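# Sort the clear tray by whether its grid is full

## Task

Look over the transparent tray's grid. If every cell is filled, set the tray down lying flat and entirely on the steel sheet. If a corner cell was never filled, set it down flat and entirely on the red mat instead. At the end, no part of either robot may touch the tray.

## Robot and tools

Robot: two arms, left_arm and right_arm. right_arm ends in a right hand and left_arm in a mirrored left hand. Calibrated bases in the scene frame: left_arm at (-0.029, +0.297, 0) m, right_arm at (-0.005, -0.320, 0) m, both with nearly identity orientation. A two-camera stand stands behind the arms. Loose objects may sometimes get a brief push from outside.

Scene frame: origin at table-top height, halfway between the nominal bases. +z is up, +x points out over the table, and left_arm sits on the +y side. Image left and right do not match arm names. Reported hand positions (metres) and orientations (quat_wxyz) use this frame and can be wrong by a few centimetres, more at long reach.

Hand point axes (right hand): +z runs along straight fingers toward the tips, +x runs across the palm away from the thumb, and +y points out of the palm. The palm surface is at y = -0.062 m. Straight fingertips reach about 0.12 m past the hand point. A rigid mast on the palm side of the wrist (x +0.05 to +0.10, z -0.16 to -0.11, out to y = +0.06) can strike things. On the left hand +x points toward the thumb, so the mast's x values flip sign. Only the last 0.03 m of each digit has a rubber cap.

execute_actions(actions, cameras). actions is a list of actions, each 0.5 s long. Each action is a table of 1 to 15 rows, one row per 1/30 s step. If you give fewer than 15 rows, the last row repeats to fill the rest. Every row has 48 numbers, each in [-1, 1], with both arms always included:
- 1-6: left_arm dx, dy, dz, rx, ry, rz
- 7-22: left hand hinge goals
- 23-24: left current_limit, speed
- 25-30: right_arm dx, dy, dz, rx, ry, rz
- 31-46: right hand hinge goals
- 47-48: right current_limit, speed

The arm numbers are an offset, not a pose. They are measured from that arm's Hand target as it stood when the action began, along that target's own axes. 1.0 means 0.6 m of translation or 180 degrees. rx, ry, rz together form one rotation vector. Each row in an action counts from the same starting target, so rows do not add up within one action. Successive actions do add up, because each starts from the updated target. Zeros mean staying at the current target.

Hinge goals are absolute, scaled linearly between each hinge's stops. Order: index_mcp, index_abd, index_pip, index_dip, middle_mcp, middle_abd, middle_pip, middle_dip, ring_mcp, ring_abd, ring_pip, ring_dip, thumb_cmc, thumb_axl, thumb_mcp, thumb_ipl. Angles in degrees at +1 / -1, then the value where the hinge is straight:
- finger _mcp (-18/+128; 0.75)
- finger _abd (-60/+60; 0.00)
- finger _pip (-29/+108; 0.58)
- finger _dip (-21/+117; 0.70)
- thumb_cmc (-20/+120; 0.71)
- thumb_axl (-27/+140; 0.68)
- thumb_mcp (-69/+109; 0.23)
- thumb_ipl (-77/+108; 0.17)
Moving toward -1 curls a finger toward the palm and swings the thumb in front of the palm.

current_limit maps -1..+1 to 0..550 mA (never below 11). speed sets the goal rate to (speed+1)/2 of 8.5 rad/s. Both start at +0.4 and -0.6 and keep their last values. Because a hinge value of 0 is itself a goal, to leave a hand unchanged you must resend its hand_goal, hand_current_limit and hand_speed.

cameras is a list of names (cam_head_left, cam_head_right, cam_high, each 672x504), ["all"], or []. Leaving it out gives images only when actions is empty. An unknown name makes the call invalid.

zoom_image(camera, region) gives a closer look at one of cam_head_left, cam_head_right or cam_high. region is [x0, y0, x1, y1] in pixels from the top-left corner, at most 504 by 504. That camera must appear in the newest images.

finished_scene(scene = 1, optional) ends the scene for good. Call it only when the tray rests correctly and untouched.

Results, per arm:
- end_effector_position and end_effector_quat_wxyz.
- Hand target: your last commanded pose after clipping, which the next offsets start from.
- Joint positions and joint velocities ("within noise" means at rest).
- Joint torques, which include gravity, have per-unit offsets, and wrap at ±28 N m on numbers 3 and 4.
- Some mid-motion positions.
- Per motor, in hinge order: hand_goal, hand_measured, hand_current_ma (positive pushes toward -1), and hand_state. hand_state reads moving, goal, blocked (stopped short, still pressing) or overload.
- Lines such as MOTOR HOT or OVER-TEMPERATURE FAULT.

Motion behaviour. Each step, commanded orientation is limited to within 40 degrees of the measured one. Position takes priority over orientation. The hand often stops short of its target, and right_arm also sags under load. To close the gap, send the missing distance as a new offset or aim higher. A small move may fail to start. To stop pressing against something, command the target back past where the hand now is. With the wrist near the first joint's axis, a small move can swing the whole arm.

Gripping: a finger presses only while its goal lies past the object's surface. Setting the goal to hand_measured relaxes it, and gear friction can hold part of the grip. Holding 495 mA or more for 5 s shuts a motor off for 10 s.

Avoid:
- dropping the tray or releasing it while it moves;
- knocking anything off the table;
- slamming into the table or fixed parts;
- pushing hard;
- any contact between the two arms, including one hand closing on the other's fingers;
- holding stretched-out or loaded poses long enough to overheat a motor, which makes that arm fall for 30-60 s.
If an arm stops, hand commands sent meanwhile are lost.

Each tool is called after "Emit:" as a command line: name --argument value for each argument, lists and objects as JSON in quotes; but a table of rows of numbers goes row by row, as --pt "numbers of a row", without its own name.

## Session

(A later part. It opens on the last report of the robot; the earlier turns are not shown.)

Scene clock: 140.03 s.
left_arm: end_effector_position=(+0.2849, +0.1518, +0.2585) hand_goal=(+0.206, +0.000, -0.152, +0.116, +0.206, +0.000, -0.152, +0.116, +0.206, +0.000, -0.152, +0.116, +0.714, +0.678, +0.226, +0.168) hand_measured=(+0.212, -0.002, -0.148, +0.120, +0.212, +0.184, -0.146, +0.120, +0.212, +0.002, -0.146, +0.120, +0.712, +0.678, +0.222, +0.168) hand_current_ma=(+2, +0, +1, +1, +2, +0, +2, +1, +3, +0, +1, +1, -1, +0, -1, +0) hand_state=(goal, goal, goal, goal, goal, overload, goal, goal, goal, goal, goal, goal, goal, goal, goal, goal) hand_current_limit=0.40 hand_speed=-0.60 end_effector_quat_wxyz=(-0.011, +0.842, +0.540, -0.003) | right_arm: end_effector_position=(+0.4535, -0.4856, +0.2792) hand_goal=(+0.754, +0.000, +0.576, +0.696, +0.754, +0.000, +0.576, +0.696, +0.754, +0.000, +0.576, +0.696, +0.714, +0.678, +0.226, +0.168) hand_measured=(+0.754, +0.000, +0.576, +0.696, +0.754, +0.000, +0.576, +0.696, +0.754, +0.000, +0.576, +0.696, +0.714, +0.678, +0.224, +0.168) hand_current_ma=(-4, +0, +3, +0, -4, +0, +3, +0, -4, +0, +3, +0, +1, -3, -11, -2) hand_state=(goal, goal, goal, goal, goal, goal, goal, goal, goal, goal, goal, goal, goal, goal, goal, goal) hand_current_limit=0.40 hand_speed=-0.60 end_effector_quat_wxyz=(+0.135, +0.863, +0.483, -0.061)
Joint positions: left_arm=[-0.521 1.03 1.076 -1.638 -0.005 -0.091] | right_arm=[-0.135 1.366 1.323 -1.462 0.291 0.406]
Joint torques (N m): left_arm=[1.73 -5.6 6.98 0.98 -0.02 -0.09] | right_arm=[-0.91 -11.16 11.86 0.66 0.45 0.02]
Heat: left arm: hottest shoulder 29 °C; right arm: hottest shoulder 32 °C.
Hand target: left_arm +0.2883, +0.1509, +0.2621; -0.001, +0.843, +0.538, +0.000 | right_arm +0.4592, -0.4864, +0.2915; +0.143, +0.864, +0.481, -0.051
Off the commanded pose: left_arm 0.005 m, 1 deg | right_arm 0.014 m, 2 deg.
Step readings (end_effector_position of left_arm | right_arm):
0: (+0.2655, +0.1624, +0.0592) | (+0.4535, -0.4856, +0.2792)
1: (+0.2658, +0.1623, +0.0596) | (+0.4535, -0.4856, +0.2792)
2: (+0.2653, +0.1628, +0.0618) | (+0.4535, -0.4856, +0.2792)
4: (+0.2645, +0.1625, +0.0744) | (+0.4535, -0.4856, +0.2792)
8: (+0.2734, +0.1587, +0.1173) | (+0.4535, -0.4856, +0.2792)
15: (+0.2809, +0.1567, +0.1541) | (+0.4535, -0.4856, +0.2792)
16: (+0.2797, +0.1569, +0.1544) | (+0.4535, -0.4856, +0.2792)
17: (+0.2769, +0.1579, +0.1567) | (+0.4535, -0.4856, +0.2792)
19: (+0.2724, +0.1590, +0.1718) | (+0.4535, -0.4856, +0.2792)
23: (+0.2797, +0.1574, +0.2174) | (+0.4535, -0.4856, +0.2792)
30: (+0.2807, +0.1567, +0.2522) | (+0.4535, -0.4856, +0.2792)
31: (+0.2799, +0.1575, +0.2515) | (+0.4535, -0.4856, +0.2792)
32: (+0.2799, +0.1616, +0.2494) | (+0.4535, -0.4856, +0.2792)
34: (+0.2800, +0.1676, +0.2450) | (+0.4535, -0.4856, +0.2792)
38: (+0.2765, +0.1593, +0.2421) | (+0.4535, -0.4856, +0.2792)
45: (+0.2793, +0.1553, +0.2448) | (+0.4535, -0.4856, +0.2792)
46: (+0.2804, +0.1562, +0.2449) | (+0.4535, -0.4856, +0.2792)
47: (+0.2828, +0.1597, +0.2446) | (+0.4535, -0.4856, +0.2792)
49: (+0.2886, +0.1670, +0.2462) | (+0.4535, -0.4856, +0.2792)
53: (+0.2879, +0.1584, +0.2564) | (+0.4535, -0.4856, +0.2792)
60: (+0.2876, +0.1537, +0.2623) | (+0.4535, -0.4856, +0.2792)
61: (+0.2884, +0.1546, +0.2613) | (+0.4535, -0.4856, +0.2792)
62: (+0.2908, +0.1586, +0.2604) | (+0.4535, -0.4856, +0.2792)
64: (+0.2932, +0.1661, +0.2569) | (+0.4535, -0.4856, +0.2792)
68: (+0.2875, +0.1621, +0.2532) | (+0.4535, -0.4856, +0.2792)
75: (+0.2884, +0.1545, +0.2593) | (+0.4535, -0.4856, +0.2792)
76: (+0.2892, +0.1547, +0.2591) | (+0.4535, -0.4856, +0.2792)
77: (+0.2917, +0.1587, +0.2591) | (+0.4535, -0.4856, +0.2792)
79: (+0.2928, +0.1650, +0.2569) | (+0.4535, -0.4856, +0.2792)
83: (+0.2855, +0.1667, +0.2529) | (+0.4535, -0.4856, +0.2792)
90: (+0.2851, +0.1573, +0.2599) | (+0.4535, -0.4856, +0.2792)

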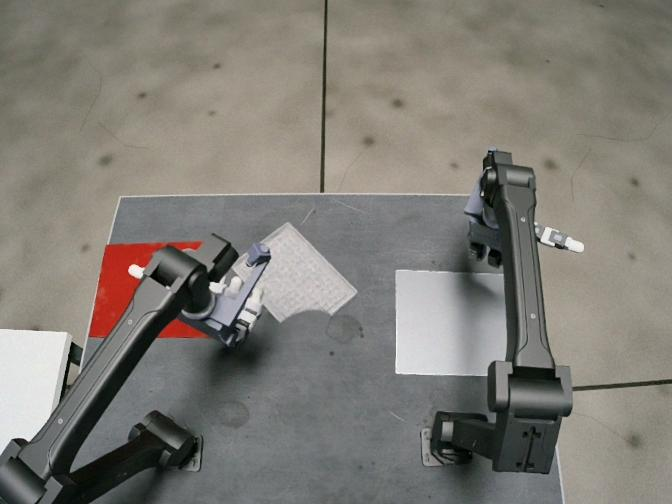

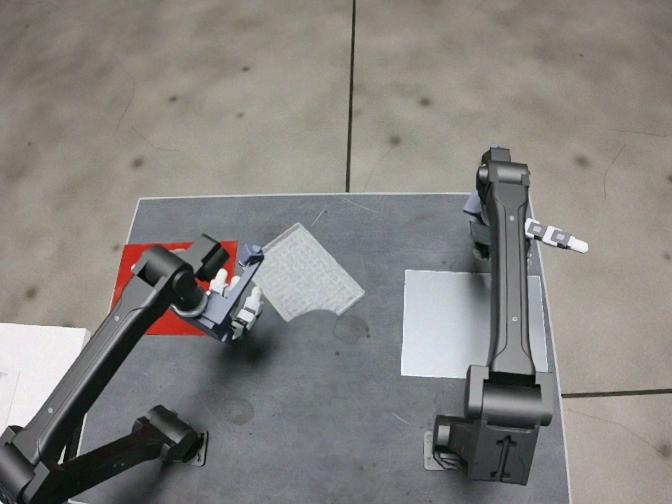

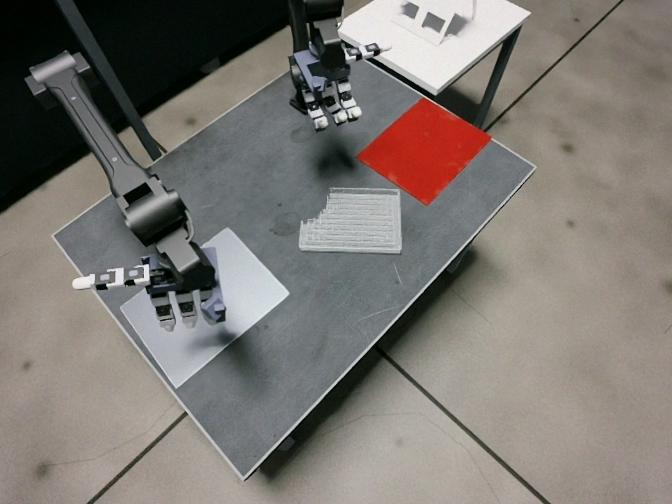

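Emit:
zoom_image --camera "cam_high" --region '[290, 170, 420, 270]'

Emit:
zoom_image --camera "cam_head_right" --region '[240, 210, 380, 330]'

Emit:
zoom_image --camera "cam_head_left" --region '[220, 210, 370, 330]'

Scaled by 3.877 from the camera's 672x504 image, which has a finer 960x720 frame.

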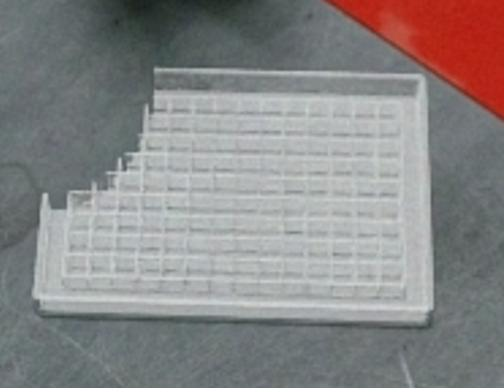

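Scaled by 3.600 from the camera's 672x504 image, which has a finer 960x720 frame.

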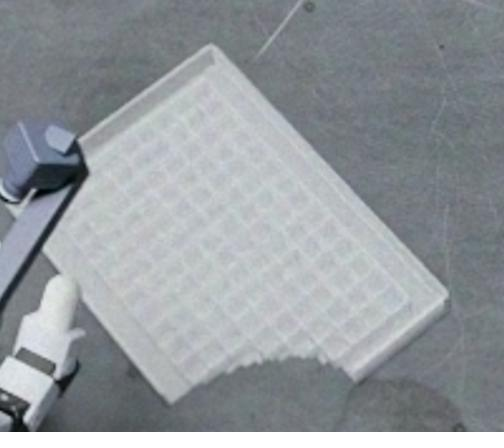

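Scaled by 3.360 from the camera's 672x504 image, which has a finer 960x720 frame.

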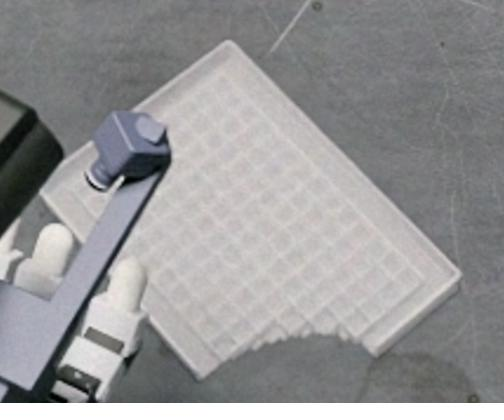

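Emit:
execute_actions --actions '[[[0.043,0.0763,0.02,0.0463,0.0604,0.1046,0.206,0,-0.153,0.116,0.206,0,-0.153,0.116,0.206,0,-0.153,0.116,0.714,0.678,0.226,0.168,0.4,-0.6,0,0,0,0,0,0,0.754,0,0.576,0.696,0.754,0,0.576,0.696,0.754,0,0.576,0.696,0.714,0.678,0.226,0.168,0.4,-0.6]],[[0.0622,0.0617,0.0199,0.0463,0.0604,0.1046,0.206,0,-0.153,0.116,0.206,0,-0.153,0.116,0.206,0,-0.153,0.116,0.0,0.678,0.0,0.168,0.4,-0.6,0,0,0,0,0,0,0.754,0,0.576,0.696,0.754,0,0.576,0.696,0.754,0,0.576,0.696,0.714,0.678,0.226,0.168,0.4,-0.6]],[[0.0752,0.0422,0.0255,0.0463,0.0604,0.1046,0.206,0,-0.153,0.116,0.206,0,-0.153,0.116,0.206,0,-0.153,0.116,-0.571,0.678,-0.112,0.168,0.4,-0.6,0,0,0,0,0,0,0.754,0,0.576,0.696,0.754,0,0.576,0.696,0.754,0,0.576,0.696,0.714,0.678,0.226,0.168,0.4,-0.6]],[[0.0798,0.0209,0.0357,0.0463,0.0604,0.1046,0.206,0,-0.153,0.116,0.206,0,-0.153,0.116,0.206,0,-0.153,0.116,-0.571,0.678,-0.112,0.168,0.4,-0.6,0,0,0,0,0,0,0.754,0,0.576,0.696,0.754,0,0.576,0.696,0.754,0,0.576,0.696,0.714,0.678,0.226,0.168,0.4,-0.6]],[[0.0753,0.0013,0.049,0.0463,0.0604,0.1046,0.206,0,-0.153,0.116,0.206,0,-0.153,0.116,0.206,0,-0.153,0.116,-0.571,0.678,-0.112,0.168,0.4,-0.6,0,0,0,0,0,0,0.754,0,0.576,0.696,0.754,0,0.576,0.696,0.754,0,0.576,0.696,0.714,0.678,0.226,0.168,0.4,-0.6]]]' --cameras '["all"]'

Emit:
zoom_image --camera "cam_high" --region '[290, 100, 450, 270]'

Scene clock: 148.97 s.
left_arm: end_effector_position=(+0.5461, +0.1649, +0.1913) hand_goal=(+0.206, +0.000, -0.152, +0.116, +0.206, +0.000, -0.152, +0.116, +0.206, +0.000, -0.152, +0.116, -0.570, +0.678, -0.112, +0.168) hand_measured=(+0.206, -0.002, -0.148, +0.120, +0.206, +0.184, -0.148, +0.120, +0.204, +0.000, -0.148, +0.120, -0.572, +0.678, -0.112, +0.168) hand_current_ma=(+0, +0, +1, +1, +0, +0, +1, +1, +0, +0, +1, +1, +0, +0, +0, +0) hand_state=(goal, goal, goal, goal, goal, overload, goal, goal, goal, goal, goal, goal, goal, goal, goal, goal) hand_current_limit=0.40 hand_speed=-0.60 end_effector_quat_wxyz=(-0.477, +0.815, -0.294, +0.148) | right_arm: end_effector_position=(+0.4535, -0.4856, +0.2792) hand_goal=(+0.754, +0.000, +0.576, +0.696, +0.754, +0.000, +0.576, +0.696, +0.754, +0.000, +0.576, +0.696, +0.714, +0.678, +0.226, +0.168) hand_measured=(+0.754, +0.000, +0.576, +0.696, +0.754, +0.000, +0.576, +0.696, +0.754, +0.000, +0.576, +0.696, +0.714, +0.678, +0.224, +0.168) hand_current_ma=(-4, +0, +3, +0, -4, +0, +3, +0, -4, +0, +3, +0, +1, -3, -11, -2) hand_state=(goal, goal, goal, goal, goal, goal, goal, goal, goal, goal, goal, goal, goal, goal, goal, goal) hand_current_limit=0.40 hand_speed=-0.60 end_effector_quat_wxyz=(+0.135, +0.863, +0.483, -0.061)
Joint positions: left_arm=[-0.392 1.686 1.48 -0.956 -0.992 2.094] | right_arm=[-0.135 1.366 1.323 -1.462 0.291 0.406]
Joint torques (N m): left_arm=[2.43 -16.85 7.23 1.66 -0.56 -0.04] | right_arm=[-0.91 -11.16 11.85 0.68 0.45 0.02]
Heat: left arm: hottest shoulder 29 °C; right arm: hottest shoulder 32 °C.
Hand target: left_arm +0.5503, +0.1716, +0.2020; -0.470, +0.814, -0.297, +0.170 | right_arm +0.4592, -0.4864, +0.2915; +0.143, +0.864, +0.481, -0.051
Off the commanded pose: left_arm 0.013 m, 3 deg | right_arm 0.014 m, 2 deg.
joint sent to its limit (left arm) — joint 6 (wrist roll), upper limit. The joint targets still meet the commanded pose.
Step readings (end_effector_position of left_arm | right_arm):
0: (+0.2849, +0.1517, +0.2585) | (+0.4535, -0.4856, +0.2792)
1: (+0.2853, +0.1521, +0.2586) | (+0.4535, -0.4856, +0.2792)
2: (+0.2882, +0.1548, +0.2583) | (+0.4535, -0.4856, +0.2792)
4: (+0.2989, +0.1616, +0.2552) | (+0.4535, -0.4856, +0.2792)
8: (+0.3224, +0.1645, +0.2362) | (+0.4535, -0.4856, +0.2792)
15: (+0.3289, +0.1584, +0.2219) | (+0.4535, -0.4856, +0.2792)
16: (+0.3299, +0.1581, +0.2241) | (+0.4535, -0.4856, +0.2792)
17: (+0.3336, +0.1622, +0.2269) | (+0.4535, -0.4856, +0.2792)
19: (+0.3486, +0.1679, +0.2347) | (+0.4535, -0.4856, +0.2792)
23: (+0.3757, +0.1677, +0.2333) | (+0.4535, -0.4856, +0.2792)
30: (+0.3778, +0.1624, +0.2128) | (+0.4535, -0.4856, +0.2792)
31: (+0.3782, +0.1626, +0.2135) | (+0.4535, -0.4856, +0.2792)
32: (+0.3822, +0.1667, +0.2159) | (+0.4535, -0.4856, +0.2792)
34: (+0.3976, +0.1723, +0.2236) | (+0.4535, -0.4856, +0.2792)
38: (+0.4282, +0.1701, +0.2235) | (+0.4535, -0.4856, +0.2792)
45: (+0.4316, +0.1635, +0.2044) | (+0.4535, -0.4856, +0.2792)
46: (+0.4321, +0.1642, +0.2049) | (+0.4535, -0.4856, +0.2792)
47: (+0.4353, +0.1684, +0.2067) | (+0.4535, -0.4856, +0.2792)
49: (+0.4510, +0.1745, +0.2134) | (+0.4535, -0.4856, +0.2792)
53: (+0.4812, +0.1719, +0.2124) | (+0.4535, -0.4856, +0.2792)
60: (+0.4899, +0.1638, +0.1972) | (+0.4535, -0.4856, +0.2792)
61: (+0.4910, +0.1641, +0.1976) | (+0.4535, -0.4856, +0.2792)
62: (+0.4937, +0.1675, +0.1990) | (+0.4535, -0.4856, +0.2792)
64: (+0.5062, +0.1734, +0.2038) | (+0.4535, -0.4856, +0.2792)
68: (+0.5336, +0.1715, +0.1994) | (+0.4535, -0.4856, +0.2792)
75: (+0.5498, +0.1614, +0.1885) | (+0.4535, -0.4856, +0.2792)

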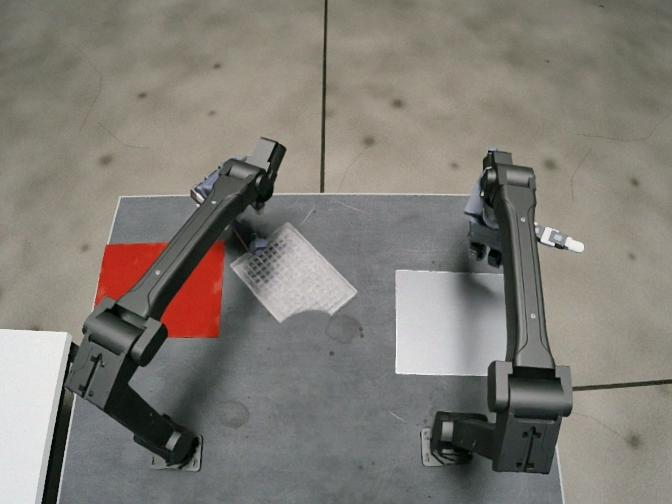

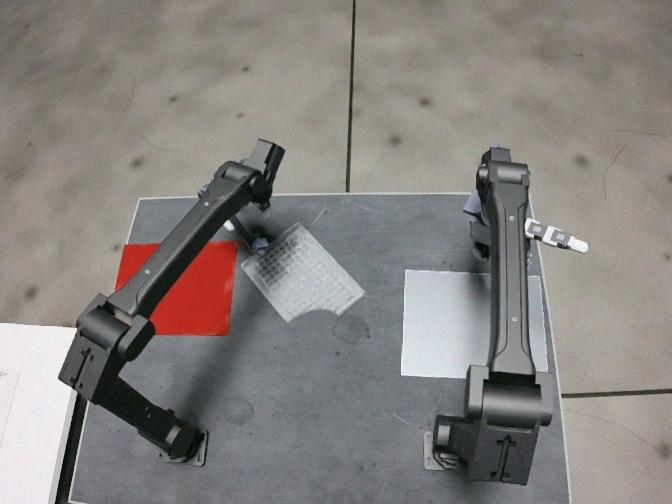

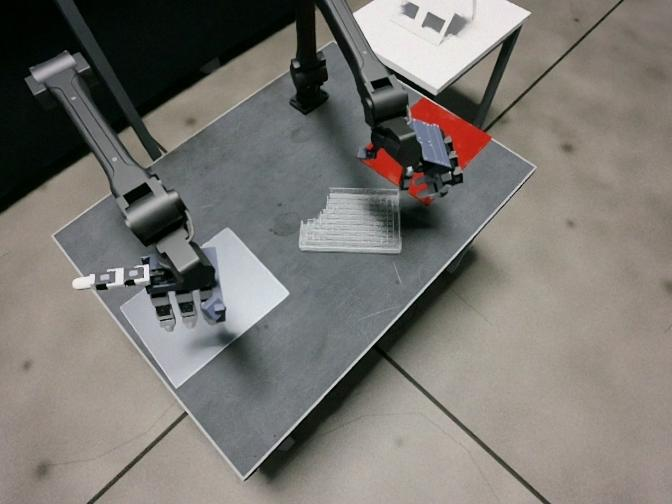

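Scaled by 2.965 from the camera's 672x504 image, which has a finer 960x720 frame.

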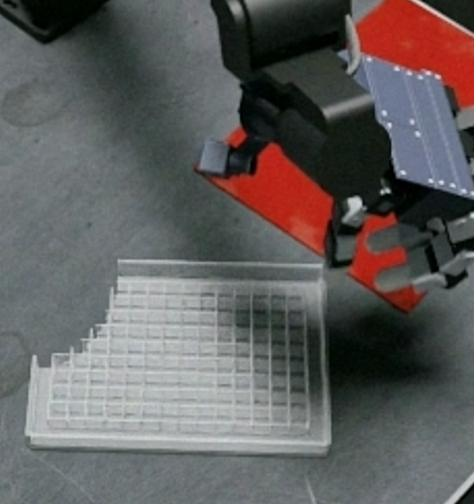

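Emit:
execute_actions --actions '[[[0,0.0722,0.0418,0,0,0,0.206,0,-0.153,0.116,0.206,0,-0.153,0.116,0.206,0,-0.153,0.116,-0.571,0.678,-0.112,0.168,0.4,-0.6,0,0,0,0,0,0,0.754,0,0.576,0.696,0.754,0,0.576,0.696,0.754,0,0.576,0.696,0.714,0.678,0.226,0.168,0.4,-0.6]],[[0,0.0722,0.0418,0,0,0,0.206,0,-0.153,0.116,0.206,0,-0.153,0.116,0.206,0,-0.153,0.116,-0.571,0.678,-0.112,0.168,0.4,-0.6,0,0,0,0,0,0,0.754,0,0.576,0.696,0.754,0,0.576,0.696,0.754,0,0.576,0.696,0.714,0.678,0.226,0.168,0.4,-0.6]]]' --cameras '["cam_high","cam_head_right"]'

Emit:
zoom_image --camera "cam_high" --region '[340, 120, 480, 260]'

Scene clock: 154.43 s.
left_arm: end_effector_position=(+0.5418, +0.1647, +0.0934) hand_goal=(+0.206, +0.000, -0.152, +0.116, +0.206, +0.000, -0.152, +0.116, +0.206, +0.000, -0.152, +0.116, -0.570, +0.678, -0.112, +0.168) hand_measured=(+0.206, -0.002, -0.148, +0.120, +0.206, +0.184, -0.148, +0.120, +0.204, +0.000, -0.148, +0.120, -0.572, +0.678, -0.112, +0.168) hand_current_ma=(+0, +0, +1, +1, +0, +0, +1, +1, +0, +0, +1, +1, +0, +0, +0, +0) hand_state=(goal, goal, goal, goal, goal, overload, goal, goal, goal, goal, goal, goal, goal, goal, goal, goal) hand_current_limit=0.40 hand_speed=-0.60 end_effector_quat_wxyz=(-0.470, +0.818, -0.294, +0.154) | right_arm: end_effector_position=(+0.4535, -0.4856, +0.2792) hand_goal=(+0.754, +0.000, +0.576, +0.696, +0.754, +0.000, +0.576, +0.696, +0.754, +0.000, +0.576, +0.696, +0.714, +0.678, +0.226, +0.168) hand_measured=(+0.754, +0.000, +0.576, +0.696, +0.754, +0.000, +0.576, +0.696, +0.754, +0.000, +0.576, +0.696, +0.714, +0.678, +0.224, +0.168) hand_current_ma=(-4, +0, +3, +0, -4, +0, +3, +0, -4, +0, +3, +0, +1, -3, -11, -2) hand_state=(goal, goal, goal, goal, goal, goal, goal, goal, goal, goal, goal, goal, goal, goal, goal, goal) hand_current_limit=0.40 hand_speed=-0.60 end_effector_quat_wxyz=(+0.135, +0.863, +0.483, -0.061)
Joint positions: left_arm=[-0.391 1.751 1.296 -0.695 -0.977 2.096] | right_arm=[-0.135 1.366 1.323 -1.462 0.291 0.406]
Joint torques (N m): left_arm=[2.43 -16.15 7.2 1.72 -0.63 -0.07] | right_arm=[-0.91 -11.22 11.86 0.68 0.45 0.03]
Heat: left arm: hottest shoulder 29 °C; right arm: hottest shoulder 32 °C.
Hand target: left_arm +0.5502, +0.1717, +0.1016; -0.470, +0.814, -0.297, +0.170 | right_arm +0.4592, -0.4864, +0.2915; +0.143, +0.864, +0.481, -0.051
Off the commanded pose: left_arm 0.014 m, 2 deg | right_arm 0.014 m, 2 deg.
joint sent to its limit (left arm) — joint 6 (wrist roll), upper limit. The joint targets still meet the commanded pose.
Step readings (end_effector_position of left_arm | right_arm):
0: (+0.5461, +0.1649, +0.1913) | (+0.4535, -0.4856, +0.2792)
1: (+0.5461, +0.1649, +0.1909) | (+0.4535, -0.4856, +0.2792)
2: (+0.5469, +0.1644, +0.1889) | (+0.4535, -0.4856, +0.2792)
4: (+0.5474, +0.1632, +0.1814) | (+0.4535, -0.4856, +0.2792)
8: (+0.5412, +0.1647, +0.1573) | (+0.4535, -0.4856, +0.2792)
15: (+0.5423, +0.1646, +0.1456) | (+0.4535, -0.4856, +0.2792)
16: (+0.5428, +0.1644, +0.1456) | (+0.4535, -0.4856, +0.2792)
17: (+0.5441, +0.1639, +0.1444) | (+0.4535, -0.4856, +0.2792)
19: (+0.5459, +0.1631, +0.1388) | (+0.4535, -0.4856, +0.2792)
23: (+0.5423, +0.1646, +0.1155) | (+0.4535, -0.4856, +0.2792)
30: (+0.5408, +0.1651, +0.0931) | (+0.4535, -0.4856, +0.2792)
Images, in order (width x height): cam_head_right 672x504, cam_high 672x504.

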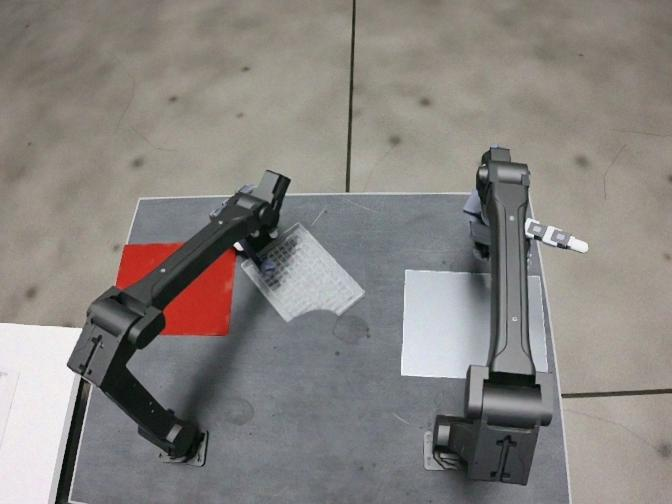

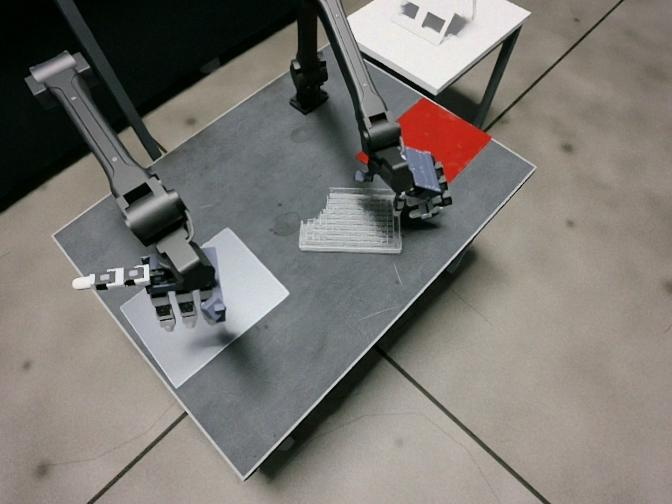

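Scaled by 3.600 from the camera's 672x504 image, which has a finer 960x720 frame.

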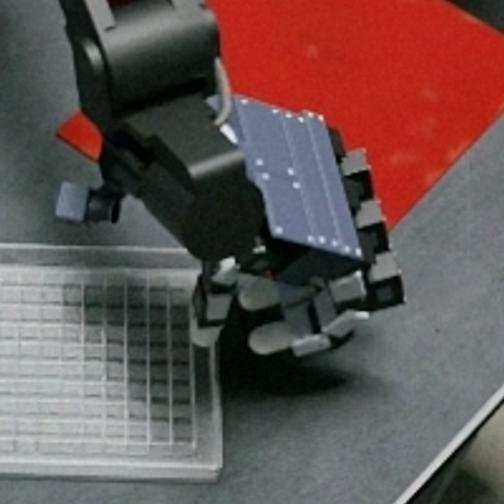

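Emit:
execute_actions --actions '[[[0,0.0621,0.036,0,0,0,0.206,0,-0.153,0.116,0.206,0,-0.153,0.116,0.206,0,-0.153,0.116,-0.571,0.678,-0.112,0.168,0.0,-0.6,0,0,0,0,0,0,0.754,0,0.576,0.696,0.754,0,0.576,0.696,0.754,0,0.576,0.696,0.714,0.678,0.226,0.168,0.4,-0.6]]]' --cameras '["cam_high"]'

Emit:
zoom_image --camera "cam_high" --region '[350, 160, 470, 260]'

Scene clock: 156.83 s.
left_arm: end_effector_position=(+0.5419, +0.1649, +0.0524) hand_goal=(+0.206, +0.000, -0.152, +0.116, +0.206, +0.000, -0.152, +0.116, +0.206, +0.000, -0.152, +0.116, -0.570, +0.678, -0.112, +0.168) hand_measured=(+0.206, -0.002, -0.148, +0.120, +0.206, +0.184, -0.148, +0.120, +0.204, +0.000, -0.148, +0.120, -0.572, +0.678, -0.112, +0.168) hand_current_ma=(+0, +0, +1, +1, +0, +0, +1, +1, +0, +0, +1, +1, +0, +0, +0, +0) hand_state=(goal, goal, goal, goal, goal, overload, goal, goal, goal, goal, goal, goal, goal, goal, goal, goal) hand_current_limit=0.00 hand_speed=-0.60 end_effector_quat_wxyz=(-0.470, +0.818, -0.293, +0.155) | right_arm: end_effector_position=(+0.4535, -0.4856, +0.2792) hand_goal=(+0.754, +0.000, +0.576, +0.696, +0.754, +0.000, +0.576, +0.696, +0.754, +0.000, +0.576, +0.696, +0.714, +0.678, +0.226, +0.168) hand_measured=(+0.754, +0.000, +0.576, +0.696, +0.754, +0.000, +0.576, +0.696, +0.754, +0.000, +0.576, +0.696, +0.714, +0.678, +0.224, +0.168) hand_current_ma=(-4, +0, +3, +0, -4, +0, +3, +0, -4, +0, +3, +0, +1, -3, -11, -2) hand_state=(goal, goal, goal, goal, goal, goal, goal, goal, goal, goal, goal, goal, goal, goal, goal, goal) hand_current_limit=0.40 hand_speed=-0.60 end_effector_quat_wxyz=(+0.135, +0.863, +0.483, -0.061)
Joint positions: left_arm=[-0.39 1.801 1.245 -0.589 -0.977 2.096] | right_arm=[-0.135 1.366 1.323 -1.462 0.291 0.406]
Joint torques (N m): left_arm=[2.55 -16.26 6.58 1.69 -0.63 -0.07] | right_arm=[-0.91 -11.22 11.86 0.68 0.45 0.02]
Heat: left arm: hottest shoulder 29 °C; right arm: hottest shoulder 32 °C.
Hand target: left_arm +0.5504, +0.1719, +0.0587; -0.470, +0.814, -0.297, +0.170 | right_arm +0.4592, -0.4864, +0.2915; +0.143, +0.864, +0.481, -0.051
Off the commanded pose: left_arm 0.012 m, 2 deg | right_arm 0.014 m, 2 deg.
joint sent to its limit (left arm) — joint 6 (wrist roll), upper limit. The joint targets still meet the commanded pose.
Step readings (end_effector_position of left_arm | right_arm):
0: (+0.5418, +0.1647, +0.0934) | (+0.4535, -0.4856, +0.2792)
1: (+0.5420, +0.1646, +0.0935) | (+0.4535, -0.4856, +0.2792)
2: (+0.5431, +0.1641, +0.0929) | (+0.4535, -0.4856, +0.2792)
4: (+0.5454, +0.1632, +0.0898) | (+0.4535, -0.4856, +0.2792)
8: (+0.5444, +0.1636, +0.0729) | (+0.4535, -0.4856, +0.2792)
15: (+0.5410, +0.1652, +0.0520) | (+0.4535, -0.4856, +0.2792)
Images, in order (width x height): cam_high 672x504.

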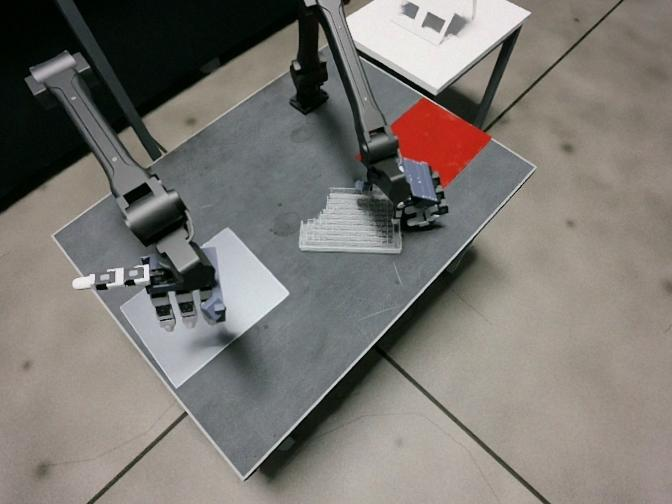

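Scaled by 4.200 from the camera's 672x504 image, which has a finer 960x720 frame.

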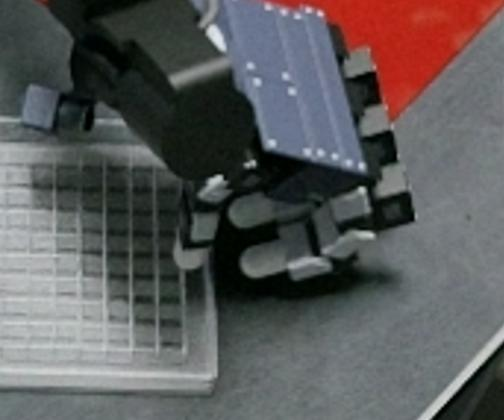

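Emit:
execute_actions --actions '[[[0,0.0144,0.0084,0,0,0,0.206,0,-0.153,0.116,0.206,0,-0.153,0.116,0.206,0,-0.153,0.116,-0.571,0.678,-0.112,0.168,0.0,-0.6,0,0,0,0,0,0,0.754,0,0.576,0.696,0.754,0,0.576,0.696,0.754,0,0.576,0.696,0.714,0.678,0.226,0.168,0.4,-0.6]]]'

Emit:
execute_actions --actions '[[[0,0.0101,0.0059,0,0,0,0.206,0,-0.153,0.116,0.206,0,-0.153,0.116,0.206,0,-0.153,0.116,-0.571,0.678,-0.112,0.168,0.0,-0.6,0,0,0,0,0,0,0.754,0,0.576,0.696,0.754,0,0.576,0.696,0.754,0,0.576,0.696,0.714,0.678,0.226,0.168,0.4,-0.6]]]' --cameras '["cam_high"]'

Emit:
zoom_image --camera "cam_high" --region '[350, 160, 470, 260]'

Scene clock: 158.97 s.
left_arm: end_effector_position=(+0.5447, +0.1637, +0.0507) hand_goal=(+0.206, +0.000, -0.152, +0.116, +0.206, +0.000, -0.152, +0.116, +0.206, +0.000, -0.152, +0.116, -0.570, +0.678, -0.112, +0.168) hand_measured=(+0.206, -0.002, -0.148, +0.120, +0.206, +0.184, -0.148, +0.120, +0.204, +0.000, -0.148, +0.120, -0.572, +0.678, -0.112, +0.168) hand_current_ma=(+0, +0, +1, +1, +0, +0, +1, +1, +0, +0, +1, +1, +0, +0, +0, +0) hand_state=(goal, goal, goal, goal, goal, overload, goal, goal, goal, goal, goal, goal, goal, goal, goal, goal) hand_current_limit=0.00 hand_speed=-0.60 end_effector_quat_wxyz=(-0.470, +0.818, -0.289, +0.162) | right_arm: end_effector_position=(+0.4535, -0.4856, +0.2792) hand_goal=(+0.754, +0.000, +0.576, +0.696, +0.754, +0.000, +0.576, +0.696, +0.754, +0.000, +0.576, +0.696, +0.714, +0.678, +0.226, +0.168) hand_measured=(+0.754, +0.000, +0.576, +0.696, +0.754, +0.000, +0.576, +0.696, +0.754, +0.000, +0.576, +0.696, +0.714, +0.678, +0.224, +0.168) hand_current_ma=(-4, +0, +3, +0, -4, +0, +3, +0, -4, +0, +3, +0, +1, -3, -11, -2) hand_state=(goal, goal, goal, goal, goal, goal, goal, goal, goal, goal, goal, goal, goal, goal, goal, goal) hand_current_limit=0.40 hand_speed=-0.60 end_effector_quat_wxyz=(+0.135, +0.863, +0.483, -0.061)
Joint positions: left_arm=[-0.39 1.804 1.24 -0.565 -0.977 2.096] | right_arm=[-0.135 1.366 1.323 -1.462 0.291 0.406]
Joint torques (N m): left_arm=[2.49 -15.33 6.35 1.62 -0.59 -0.08] | right_arm=[-0.97 -11.16 11.86 0.68 0.45 0.02]
Heat: left arm: hottest shoulder 29 °C; right arm: hottest shoulder 32 °C.
Hand target: left_arm +0.5503, +0.1720, +0.0486; -0.470, +0.814, -0.297, +0.170 | right_arm +0.4592, -0.4864, +0.2915; +0.143, +0.864, +0.481, -0.051
Off the commanded pose: left_arm 0.010 m, 1 deg | right_arm 0.014 m, 2 deg.
joint sent to its limit (left arm) — joint 6 (wrist roll), upper limit. The joint targets still meet the commanded pose.
Step readings (end_effector_position of left_arm | right_arm):
0: (+0.5419, +0.1649, +0.0524) | (+0.4535, -0.4856, +0.2792)
1: (+0.5419, +0.1649, +0.0524) | (+0.4535, -0.4856, +0.2792)
2: (+0.5424, +0.1647, +0.0526) | (+0.4535, -0.4856, +0.2792)
4: (+0.5440, +0.1640, +0.0532) | (+0.4535, -0.4856, +0.2792)
8: (+0.5458, +0.1633, +0.0535) | (+0.4535, -0.4856, +0.2792)
15: (+0.5447, +0.1637, +0.0511) | (+0.4535, -0.4856, +0.2792)

Scene clock: 159.67 s.
left_arm: end_effector_position=(+0.5453, +0.1635, +0.0450) hand_goal=(+0.206, +0.000, -0.152, +0.116, +0.206, +0.000, -0.152, +0.116, +0.206, +0.000, -0.152, +0.116, -0.570, +0.678, -0.112, +0.168) hand_measured=(+0.206, -0.002, -0.148, +0.120, +0.206, +0.184, -0.148, +0.120, +0.204, +0.000, -0.148, +0.120, -0.574, +0.678, -0.110, +0.168) hand_current_ma=(+0, +0, +1, +1, +0, +0, +1, +1, +0, +0, +1, +1, -1, +0, +0, +0) hand_state=(goal, goal, goal, goal, goal, overload, goal, goal, goal, goal, goal, goal, goal, goal, goal, goal) hand_current_limit=0.00 hand_speed=-0.60 end_effector_quat_wxyz=(-0.470, +0.818, -0.289, +0.164) | right_arm: end_effector_position=(+0.4535, -0.4856, +0.2792) hand_goal=(+0.754, +0.000, +0.576, +0.696, +0.754, +0.000, +0.576, +0.696, +0.754, +0.000, +0.576, +0.696, +0.714, +0.678, +0.226, +0.168) hand_measured=(+0.754, +0.000, +0.576, +0.696, +0.754, +0.000, +0.576, +0.696, +0.754, +0.000, +0.576, +0.696, +0.714, +0.678, +0.224, +0.168) hand_current_ma=(-4, +0, +3, +0, -4, +0, +3, +0, -4, +0, +3, +0, +1, -3, -11, -2) hand_state=(goal, goal, goal, goal, goal, goal, goal, goal, goal, goal, goal, goal, goal, goal, goal, goal) hand_current_limit=0.40 hand_speed=-0.60 end_effector_quat_wxyz=(+0.135, +0.863, +0.483, -0.061)
Joint positions: left_arm=[-0.39 1.812 1.234 -0.548 -0.977 2.096] | right_arm=[-0.135 1.366 1.323 -1.462 0.291 0.406]
Joint torques (N m): left_arm=[2.49 -15.27 6.24 1.72 -0.59 -0.08] | right_arm=[-0.97 -11.16 11.86 0.68 0.45 0.02]
Heat: left arm: hottest shoulder 29 °C; right arm: hottest shoulder 32 °C.
Hand target: left_arm +0.5503, +0.1719, +0.0416; -0.470, +0.814, -0.297, +0.170 | right_arm +0.4592, -0.4864, +0.2915; +0.143, +0.864, +0.481, -0.051
Off the commanded pose: left_arm 0.010 m, 1 deg | right_arm 0.014 m, 2 deg.
joint sent to its limit (left arm) — joint 6 (wrist roll), upper limit. The joint targets still meet the commanded pose.
Step readings (end_effector_position of left_arm | right_arm):
0: (+0.5447, +0.1637, +0.0507) | (+0.4535, -0.4856, +0.2792)
1: (+0.5448, +0.1637, +0.0507) | (+0.4535, -0.4856, +0.2792)
2: (+0.5449, +0.1636, +0.0507) | (+0.4535, -0.4856, +0.2792)
4: (+0.5455, +0.1634, +0.0499) | (+0.4535, -0.4856, +0.2792)
8: (+0.5453, +0.1635, +0.0464) | (+0.4535, -0.4856, +0.2792)
15: (+0.5453, +0.1635, +0.0450) | (+0.4535, -0.4856, +0.2792)
Images, in order (width x height): cam_high 672x504.

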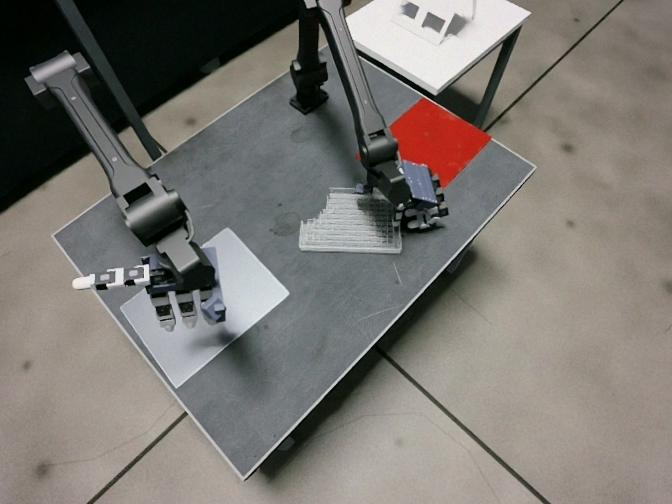

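Scaled by 4.200 from the camera's 672x504 image, which has a finer 960x720 frame.

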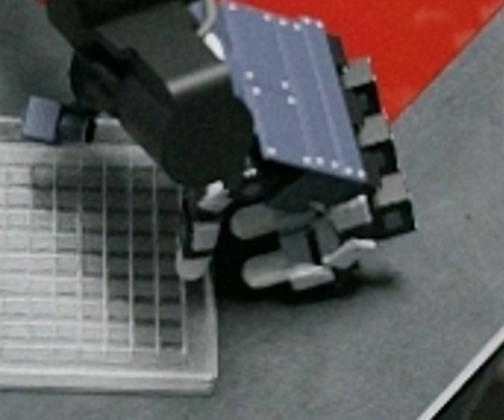

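Emit:
execute_actions --actions '[[[0,0.013,0.0075,0,0,0,0.206,0,-0.153,0.116,0.206,0,-0.153,0.116,0.206,0,-0.153,0.116,-0.571,0.678,-0.112,0.168,0.0,-0.6,0,0,0,0,0,0,0.754,0,0.576,0.696,0.754,0,0.576,0.696,0.754,0,0.576,0.696,0.714,0.678,0.226,0.168,0.4,-0.6]]]' --cameras '["cam_high"]'

Emit:
zoom_image --camera "cam_high" --region '[350, 160, 470, 260]'

Scene clock: 161.53 s.
left_arm: end_effector_position=(+0.5477, +0.1625, +0.0449) hand_goal=(+0.206, +0.000, -0.152, +0.116, +0.206, +0.000, -0.152, +0.116, +0.206, +0.000, -0.152, +0.116, -0.570, +0.678, -0.112, +0.168) hand_measured=(+0.206, -0.002, -0.148, +0.120, +0.206, +0.184, -0.148, +0.120, +0.204, +0.000, -0.148, +0.120, -0.584, +0.674, -0.108, +0.170) hand_current_ma=(+0, +0, +1, +1, +0, +0, +1, +1, +0, +0, +1, +1, -9, -2, +1, +0) hand_state=(goal, goal, goal, goal, goal, overload, goal, goal, goal, goal, goal, goal, goal, goal, goal, goal) hand_current_limit=0.00 hand_speed=-0.60 end_effector_quat_wxyz=(-0.469, +0.818, -0.286, +0.170) | right_arm: end_effector_position=(+0.4535, -0.4856, +0.2792) hand_goal=(+0.754, +0.000, +0.576, +0.696, +0.754, +0.000, +0.576, +0.696, +0.754, +0.000, +0.576, +0.696, +0.714, +0.678, +0.226, +0.168) hand_measured=(+0.754, +0.000, +0.576, +0.696, +0.754, +0.000, +0.576, +0.696, +0.754, +0.000, +0.576, +0.696, +0.714, +0.678, +0.224, +0.168) hand_current_ma=(-4, +0, +3, +0, -4, +0, +3, +0, -4, +0, +3, +0, +1, -3, -11, -2) hand_state=(goal, goal, goal, goal, goal, goal, goal, goal, goal, goal, goal, goal, goal, goal, goal, goal) hand_current_limit=0.40 hand_speed=-0.60 end_effector_quat_wxyz=(+0.135, +0.863, +0.483, -0.061)
Joint positions: left_arm=[-0.39 1.812 1.229 -0.527 -0.977 2.099] | right_arm=[-0.135 1.366 1.323 -1.462 0.291 0.406]
Joint torques (N m): left_arm=[2.55 -14.33 5.91 1.84 -0.57 -0.12] | right_arm=[-0.91 -11.22 11.85 0.68 0.45 0.02]
Heat: left arm: hottest shoulder 29 °C; right arm: hottest shoulder 32 °C.
Hand target: left_arm +0.5504, +0.1719, +0.0328; -0.470, +0.814, -0.297, +0.171 | right_arm +0.4592, -0.4864, +0.2915; +0.143, +0.864, +0.481, -0.051
Off the commanded pose: left_arm 0.016 m, 1 deg | right_arm 0.014 m, 2 deg.
joint sent to its limit (left arm) — joint 6 (wrist roll), upper limit. The joint targets still meet the commanded pose.
Step readings (end_effector_position of left_arm | right_arm):
0: (+0.5453, +0.1635, +0.0450) | (+0.4535, -0.4856, +0.2792)
1: (+0.5454, +0.1634, +0.0450) | (+0.4535, -0.4856, +0.2792)
2: (+0.5456, +0.1633, +0.0450) | (+0.4535, -0.4856, +0.2792)
4: (+0.5463, +0.1631, +0.0449) | (+0.4535, -0.4856, +0.2792)
8: (+0.5472, +0.1627, +0.0448) | (+0.4535, -0.4856, +0.2792)
15: (+0.5476, +0.1625, +0.0449) | (+0.4535, -0.4856, +0.2792)
Images, in order (width x height): cam_high 672x504.

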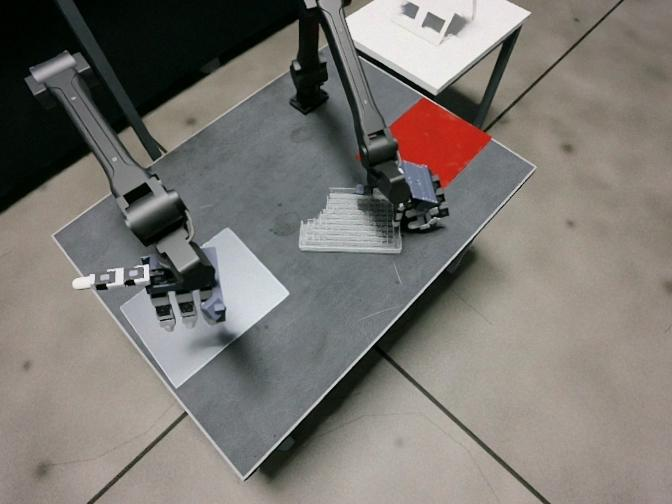

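Scaled by 4.200 from the camera's 672x504 image, which has a finer 960x720 frame.

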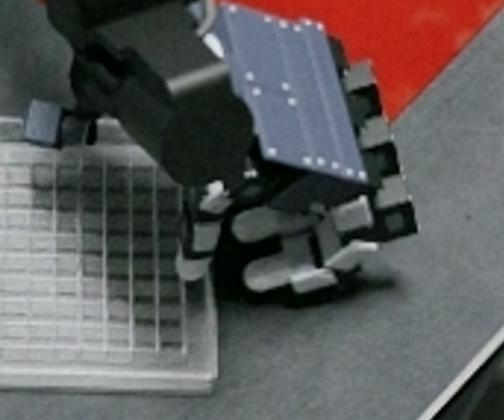

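Emit:
execute_actions --actions '[[[0,0,0,0,0,0,0.041,0,0.022,0.333,0.041,0,0.022,0.333,0.041,0,0.022,0.333,-0.571,0.678,-0.112,0.168,0.0,-0.6,0,0,0,0,0,0,0.754,0,0.576,0.696,0.754,0,0.576,0.696,0.754,0,0.576,0.696,0.714,0.678,0.226,0.168,0.4,-0.6]],[[0,0,0,0,0,0,-0.164,0,0.168,0.362,-0.164,0,0.168,0.362,-0.164,0,0.168,0.362,-0.571,0.678,-0.112,0.168,0.0,-0.6,0,0,0,0,0,0,0.754,0,0.576,0.696,0.754,0,0.576,0.696,0.754,0,0.576,0.696,0.714,0.678,0.226,0.168,0.4,-0.6]]]' --cameras '["cam_high"]'

Emit:
zoom_image --camera "cam_high" --region '[350, 160, 470, 260]'

Scene clock: 165.83 s.
left_arm: end_effector_position=(+0.5485, +0.1654, +0.0439) hand_goal=(-0.164, +0.000, +0.168, +0.362, -0.164, +0.000, +0.168, +0.362, -0.164, +0.000, +0.168, +0.362, -0.570, +0.678, -0.112, +0.168) hand_measured=(-0.160, -0.002, +0.166, +0.360, -0.150, +0.184, +0.168, +0.360, -0.104, -0.002, +0.182, +0.368, -0.576, +0.674, -0.096, +0.174) hand_current_ma=(+1, +0, +0, -1, +9, +0, +0, +0, +103, +0, +8, +2, -2, -1, +17, +4) hand_state=(goal, goal, goal, goal, goal, overload, goal, goal, blocked, goal, goal, goal, goal, goal, goal, goal) hand_current_limit=0.00 hand_speed=-0.60 end_effector_quat_wxyz=(-0.471, +0.818, -0.284, +0.168) | right_arm: end_effector_position=(+0.4535, -0.4856, +0.2792) hand_goal=(+0.754, +0.000, +0.576, +0.696, +0.754, +0.000, +0.576, +0.696, +0.754, +0.000, +0.576, +0.696, +0.714, +0.678, +0.226, +0.168) hand_measured=(+0.754, +0.000, +0.576, +0.696, +0.754, +0.000, +0.576, +0.696, +0.754, +0.000, +0.576, +0.696, +0.714, +0.678, +0.224, +0.168) hand_current_ma=(-4, +0, +3, +0, -4, +0, +3, +0, -4, +0, +3, +0, +1, -3, -11, -2) hand_state=(goal, goal, goal, goal, goal, goal, goal, goal, goal, goal, goal, goal, goal, goal, goal, goal) hand_current_limit=0.40 hand_speed=-0.60 end_effector_quat_wxyz=(+0.135, +0.863, +0.483, -0.061)
Joint positions: left_arm=[-0.386 1.815 1.229 -0.524 -0.978 2.1] | right_arm=[-0.135 1.366 1.323 -1.462 0.291 0.406]
Joint torques (N m): left_arm=[2.14 -14.45 5.98 1.63 -0.45 -0.12] | right_arm=[-0.91 -11.16 11.86 0.68 0.45 0.03]
Heat: left arm: hottest shoulder 30 °C; right arm: hottest shoulder 32 °C.
Hand target: left_arm +0.5503, +0.1719, +0.0328; -0.470, +0.813, -0.297, +0.170 | right_arm +0.4592, -0.4864, +0.2915; +0.143, +0.864, +0.481, -0.051
Off the commanded pose: left_arm 0.013 m, 2 deg | right_arm 0.014 m, 2 deg.
joint sent to its limit (left arm) — joint 6 (wrist roll), upper limit. The joint targets still meet the commanded pose.
Step readings (end_effector_position of left_arm | right_arm):
0: (+0.5477, +0.1625, +0.0449) | (+0.4535, -0.4856, +0.2792)
1: (+0.5477, +0.1625, +0.0449) | (+0.4535, -0.4856, +0.2792)
2: (+0.5477, +0.1628, +0.0450) | (+0.4535, -0.4856, +0.2792)
4: (+0.5477, +0.1628, +0.0450) | (+0.4535, -0.4856, +0.2792)
8: (+0.5478, +0.1628, +0.0450) | (+0.4535, -0.4856, +0.2792)
15: (+0.5478, +0.1628, +0.0450) | (+0.4535, -0.4856, +0.2792)
16: (+0.5478, +0.1628, +0.0450) | (+0.4535, -0.4856, +0.2792)
17: (+0.5478, +0.1630, +0.0450) | (+0.4535, -0.4856, +0.2792)
19: (+0.5484, +0.1639, +0.0448) | (+0.4535, -0.4856, +0.2792)
23: (+0.5485, +0.1654, +0.0439) | (+0.4535, -0.4856, +0.2792)
30: (+0.5485, +0.1654, +0.0439) | (+0.4535, -0.4856, +0.2792)
Images, in order (width x height): cam_high 672x504.

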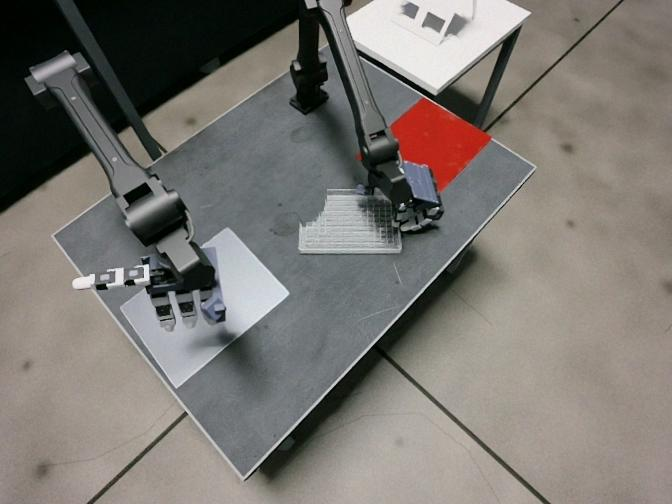

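Scaled by 4.200 from the camera's 672x504 image, which has a finer 960x720 frame.

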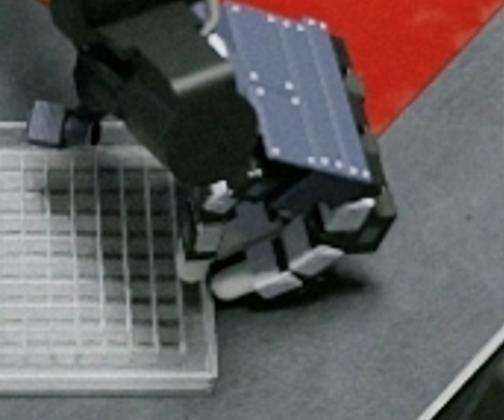

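Emit:
execute_actions --actions '[[[0,0,0,0,0,0,-0.30,0,0.168,0.362,-0.30,0,0.168,0.362,-0.25,0,0.168,0.362,-0.571,0.678,-0.112,0.168,0.2,-0.7,0,0,0,0,0,0,0.754,0,0.576,0.696,0.754,0,0.576,0.696,0.754,0,0.576,0.696,0.714,0.678,0.226,0.168,0.4,-0.6]]]' --cameras '["cam_high"]'

Emit:
zoom_image --camera "cam_high" --region '[350, 160, 470, 260]'

Scene clock: 167.43 s.
left_arm: end_effector_position=(+0.5489, +0.1657, +0.0438) hand_goal=(-0.300, +0.000, +0.168, +0.362, -0.300, +0.000, +0.168, +0.362, -0.250, +0.000, +0.168, +0.362, -0.570, +0.678, -0.112, +0.168) hand_measured=(-0.238, -0.002, +0.184, +0.370, -0.230, +0.178, +0.192, +0.374, -0.196, -0.002, +0.190, +0.374, -0.578, +0.674, -0.066, +0.188) hand_current_ma=(+105, +0, +10, +3, +133, +0, +19, +5, +85, +0, +17, +6, -3, -1, +87, +25) hand_state=(blocked, goal, goal, goal, blocked, overload, blocked, goal, blocked, goal, blocked, goal, goal, goal, blocked, blocked) hand_current_limit=0.20 hand_speed=-0.70 end_effector_quat_wxyz=(-0.471, +0.818, -0.283, +0.169) | right_arm: end_effector_position=(+0.4535, -0.4856, +0.2792) hand_goal=(+0.754, +0.000, +0.576, +0.696, +0.754, +0.000, +0.576, +0.696, +0.754, +0.000, +0.576, +0.696, +0.714, +0.678, +0.226, +0.168) hand_measured=(+0.754, +0.000, +0.576, +0.696, +0.754, +0.000, +0.576, +0.696, +0.754, +0.000, +0.576, +0.696, +0.714, +0.678, +0.224, +0.168) hand_current_ma=(-4, +0, +3, +0, -4, +0, +3, +0, -4, +0, +3, +0, +1, -3, -11, -2) hand_state=(goal, goal, goal, goal, goal, goal, goal, goal, goal, goal, goal, goal, goal, goal, goal, goal) hand_current_limit=0.40 hand_speed=-0.60 end_effector_quat_wxyz=(+0.135, +0.863, +0.483, -0.061)
Joint positions: left_arm=[-0.385 1.815 1.229 -0.523 -0.978 2.1] | right_arm=[-0.135 1.366 1.323 -1.462 0.291 0.406]
Joint torques (N m): left_arm=[2.2 -14.51 5.96 1.61 -0.44 -0.12] | right_arm=[-0.97 -11.22 11.88 0.68 0.45 0.03]
Heat: left arm: hottest shoulder 30 °C; right arm: hottest elbow 33 °C.
Hand target: left_arm +0.5503, +0.1720, +0.0327; -0.470, +0.814, -0.297, +0.170 | right_arm +0.4592, -0.4864, +0.2915; +0.143, +0.864, +0.481, -0.051
Off the commanded pose: left_arm 0.013 m, 2 deg | right_arm 0.014 m, 2 deg.
joint sent to its limit (left arm) — joint 6 (wrist roll), upper limit. The joint targets still meet the commanded pose.
Step readings (end_effector_position of left_arm | right_arm):
0: (+0.5485, +0.1654, +0.0439) | (+0.4535, -0.4856, +0.2792)
1: (+0.5485, +0.1654, +0.0439) | (+0.4535, -0.4856, +0.2792)
2: (+0.5486, +0.1656, +0.0437) | (+0.4535, -0.4856, +0.2792)
4: (+0.5488, +0.1658, +0.0438) | (+0.4535, -0.4856, +0.2792)
8: (+0.5489, +0.1657, +0.0438) | (+0.4535, -0.4856, +0.2792)
15: (+0.5489, +0.1657, +0.0438) | (+0.4535, -0.4856, +0.2792)
Images, in order (width x height): cam_high 672x504.

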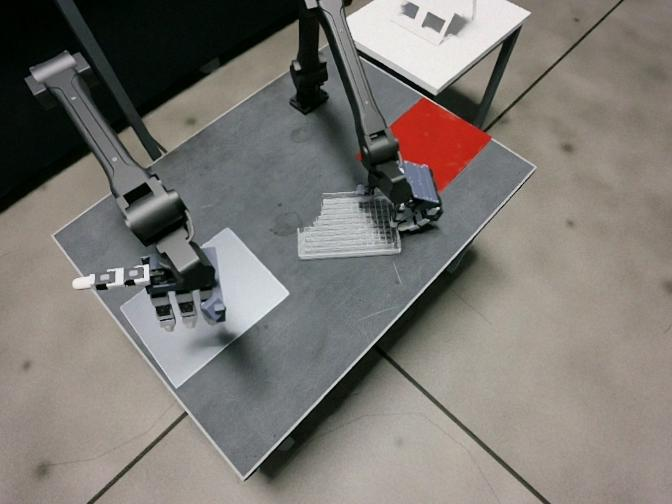

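Scaled by 4.200 from the camera's 672x504 image, which has a finer 960x720 frame.

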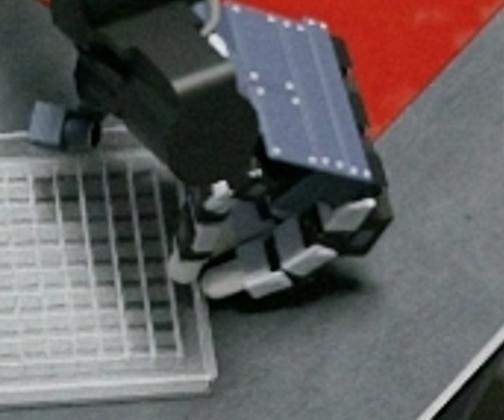

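Emit:
execute_actions --actions '[[[0,0,0,0,0,0,-0.40,0,0.168,0.362,-0.40,0,0.168,0.362,-0.36,0,0.168,0.362,-0.571,0.678,-0.25,0.168,0.3,-0.7,0,0,0,0,0,0,0.754,0,0.576,0.696,0.754,0,0.576,0.696,0.754,0,0.576,0.696,0.714,0.678,0.226,0.168,0.4,-0.6]],[[0,-0.0217,-0.0125,0,0,0,-0.40,0,0.168,0.362,-0.40,0,0.168,0.362,-0.36,0,0.168,0.362,-0.571,0.678,-0.25,0.168,0.3,-0.7,0,0,0,0,0,0,0.754,0,0.576,0.696,0.754,0,0.576,0.696,0.754,0,0.576,0.696,0.714,0.678,0.226,0.168,0.4,-0.6]]]' --cameras '["cam_high"]'

Emit:
zoom_image --camera "cam_high" --region '[280, 160, 470, 280]'

Scene clock: 170.13 s.
left_arm: end_effector_position=(+0.5474, +0.1663, +0.0435) hand_goal=(-0.400, +0.000, +0.168, +0.362, -0.400, +0.000, +0.168, +0.362, -0.360, +0.000, +0.168, +0.362, -0.570, +0.678, -0.250, +0.168) hand_measured=(-0.272, -0.002, +0.202, +0.382, -0.290, +0.174, +0.208, +0.382, -0.304, -0.002, +0.192, +0.374, -0.578, +0.674, -0.066, +0.214) hand_current_ma=(+357, +0, +34, +14, +275, +0, +45, +14, +90, +0, +20, +7, -3, -1, +358, +98) hand_state=(blocked, goal, blocked, goal, blocked, overload, blocked, goal, blocked, goal, blocked, goal, goal, goal, blocked, blocked) hand_current_limit=0.30 hand_speed=-0.70 end_effector_quat_wxyz=(-0.471, +0.819, -0.284, +0.166) | right_arm: end_effector_position=(+0.4535, -0.4856, +0.2792) hand_goal=(+0.754, +0.000, +0.576, +0.696, +0.754, +0.000, +0.576, +0.696, +0.754, +0.000, +0.576, +0.696, +0.714, +0.678, +0.226, +0.168) hand_measured=(+0.754, +0.000, +0.576, +0.696, +0.754, +0.000, +0.576, +0.696, +0.754, +0.000, +0.576, +0.696, +0.714, +0.678, +0.224, +0.168) hand_current_ma=(-4, +0, +3, +0, -4, +0, +3, +0, -4, +0, +3, +0, +1, -3, -11, -2) hand_state=(goal, goal, goal, goal, goal, goal, goal, goal, goal, goal, goal, goal, goal, goal, goal, goal) hand_current_limit=0.40 hand_speed=-0.60 end_effector_quat_wxyz=(+0.135, +0.863, +0.483, -0.061)
Joint positions: left_arm=[-0.385 1.814 1.229 -0.531 -0.978 2.098] | right_arm=[-0.135 1.366 1.323 -1.462 0.291 0.406]
Joint torques (N m): left_arm=[2.14 -16.09 6.94 0.44 -0.45 -0.1] | right_arm=[-0.91 -11.22 11.86 0.68 0.45 0.02]
Heat: left arm: hottest shoulder 30 °C; right arm: hottest elbow 33 °C.
Hand target: left_arm +0.5503, +0.1719, +0.0477; -0.470, +0.813, -0.297, +0.170 | right_arm +0.4592, -0.4864, +0.2915; +0.143, +0.864, +0.481, -0.051
Off the commanded pose: left_arm 0.008 m, 2 deg | right_arm 0.014 m, 2 deg.
joint sent to its limit (left arm) — joint 6 (wrist roll), upper limit. The joint targets still meet the commanded pose.
Step readings (end_effector_position of left_arm | right_arm):
0: (+0.5489, +0.1657, +0.0438) | (+0.4535, -0.4856, +0.2792)
1: (+0.5489, +0.1657, +0.0438) | (+0.4535, -0.4856, +0.2792)
2: (+0.5490, +0.1656, +0.0438) | (+0.4535, -0.4856, +0.2792)
4: (+0.5490, +0.1656, +0.0438) | (+0.4535, -0.4856, +0.2792)
8: (+0.5490, +0.1656, +0.0438) | (+0.4535, -0.4856, +0.2792)
15: (+0.5490, +0.1656, +0.0438) | (+0.4535, -0.4856, +0.2792)
16: (+0.5490, +0.1656, +0.0438) | (+0.4535, -0.4856, +0.2792)
17: (+0.5490, +0.1656, +0.0438) | (+0.4535, -0.4856, +0.2792)
19: (+0.5489, +0.1657, +0.0438) | (+0.4535, -0.4856, +0.2792)
23: (+0.5482, +0.1659, +0.0435) | (+0.4535, -0.4856, +0.2792)
30: (+0.5475, +0.1662, +0.0436) | (+0.4535, -0.4856, +0.2792)
Images, in order (width x height): cam_high 672x504.

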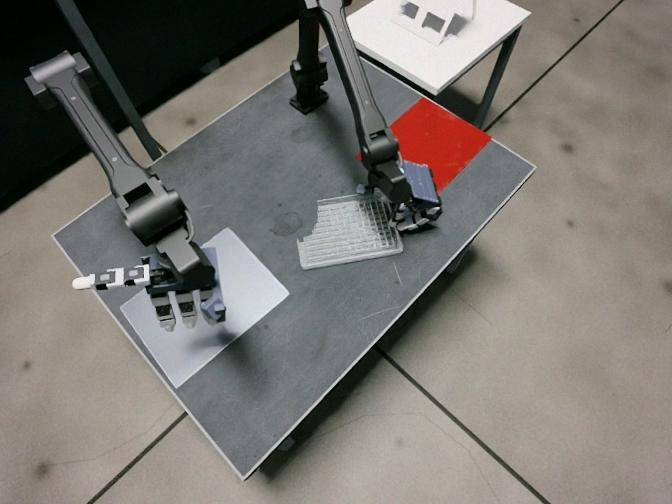

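Scaled by 2.653 from the camera's 672x504 image, which has a finer 960x720 frame.

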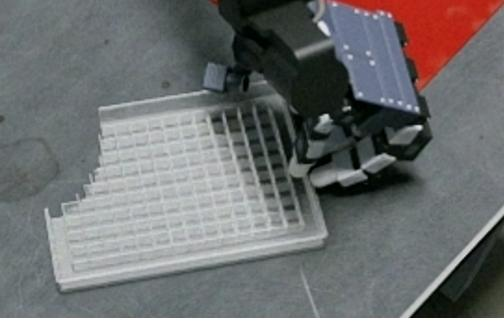

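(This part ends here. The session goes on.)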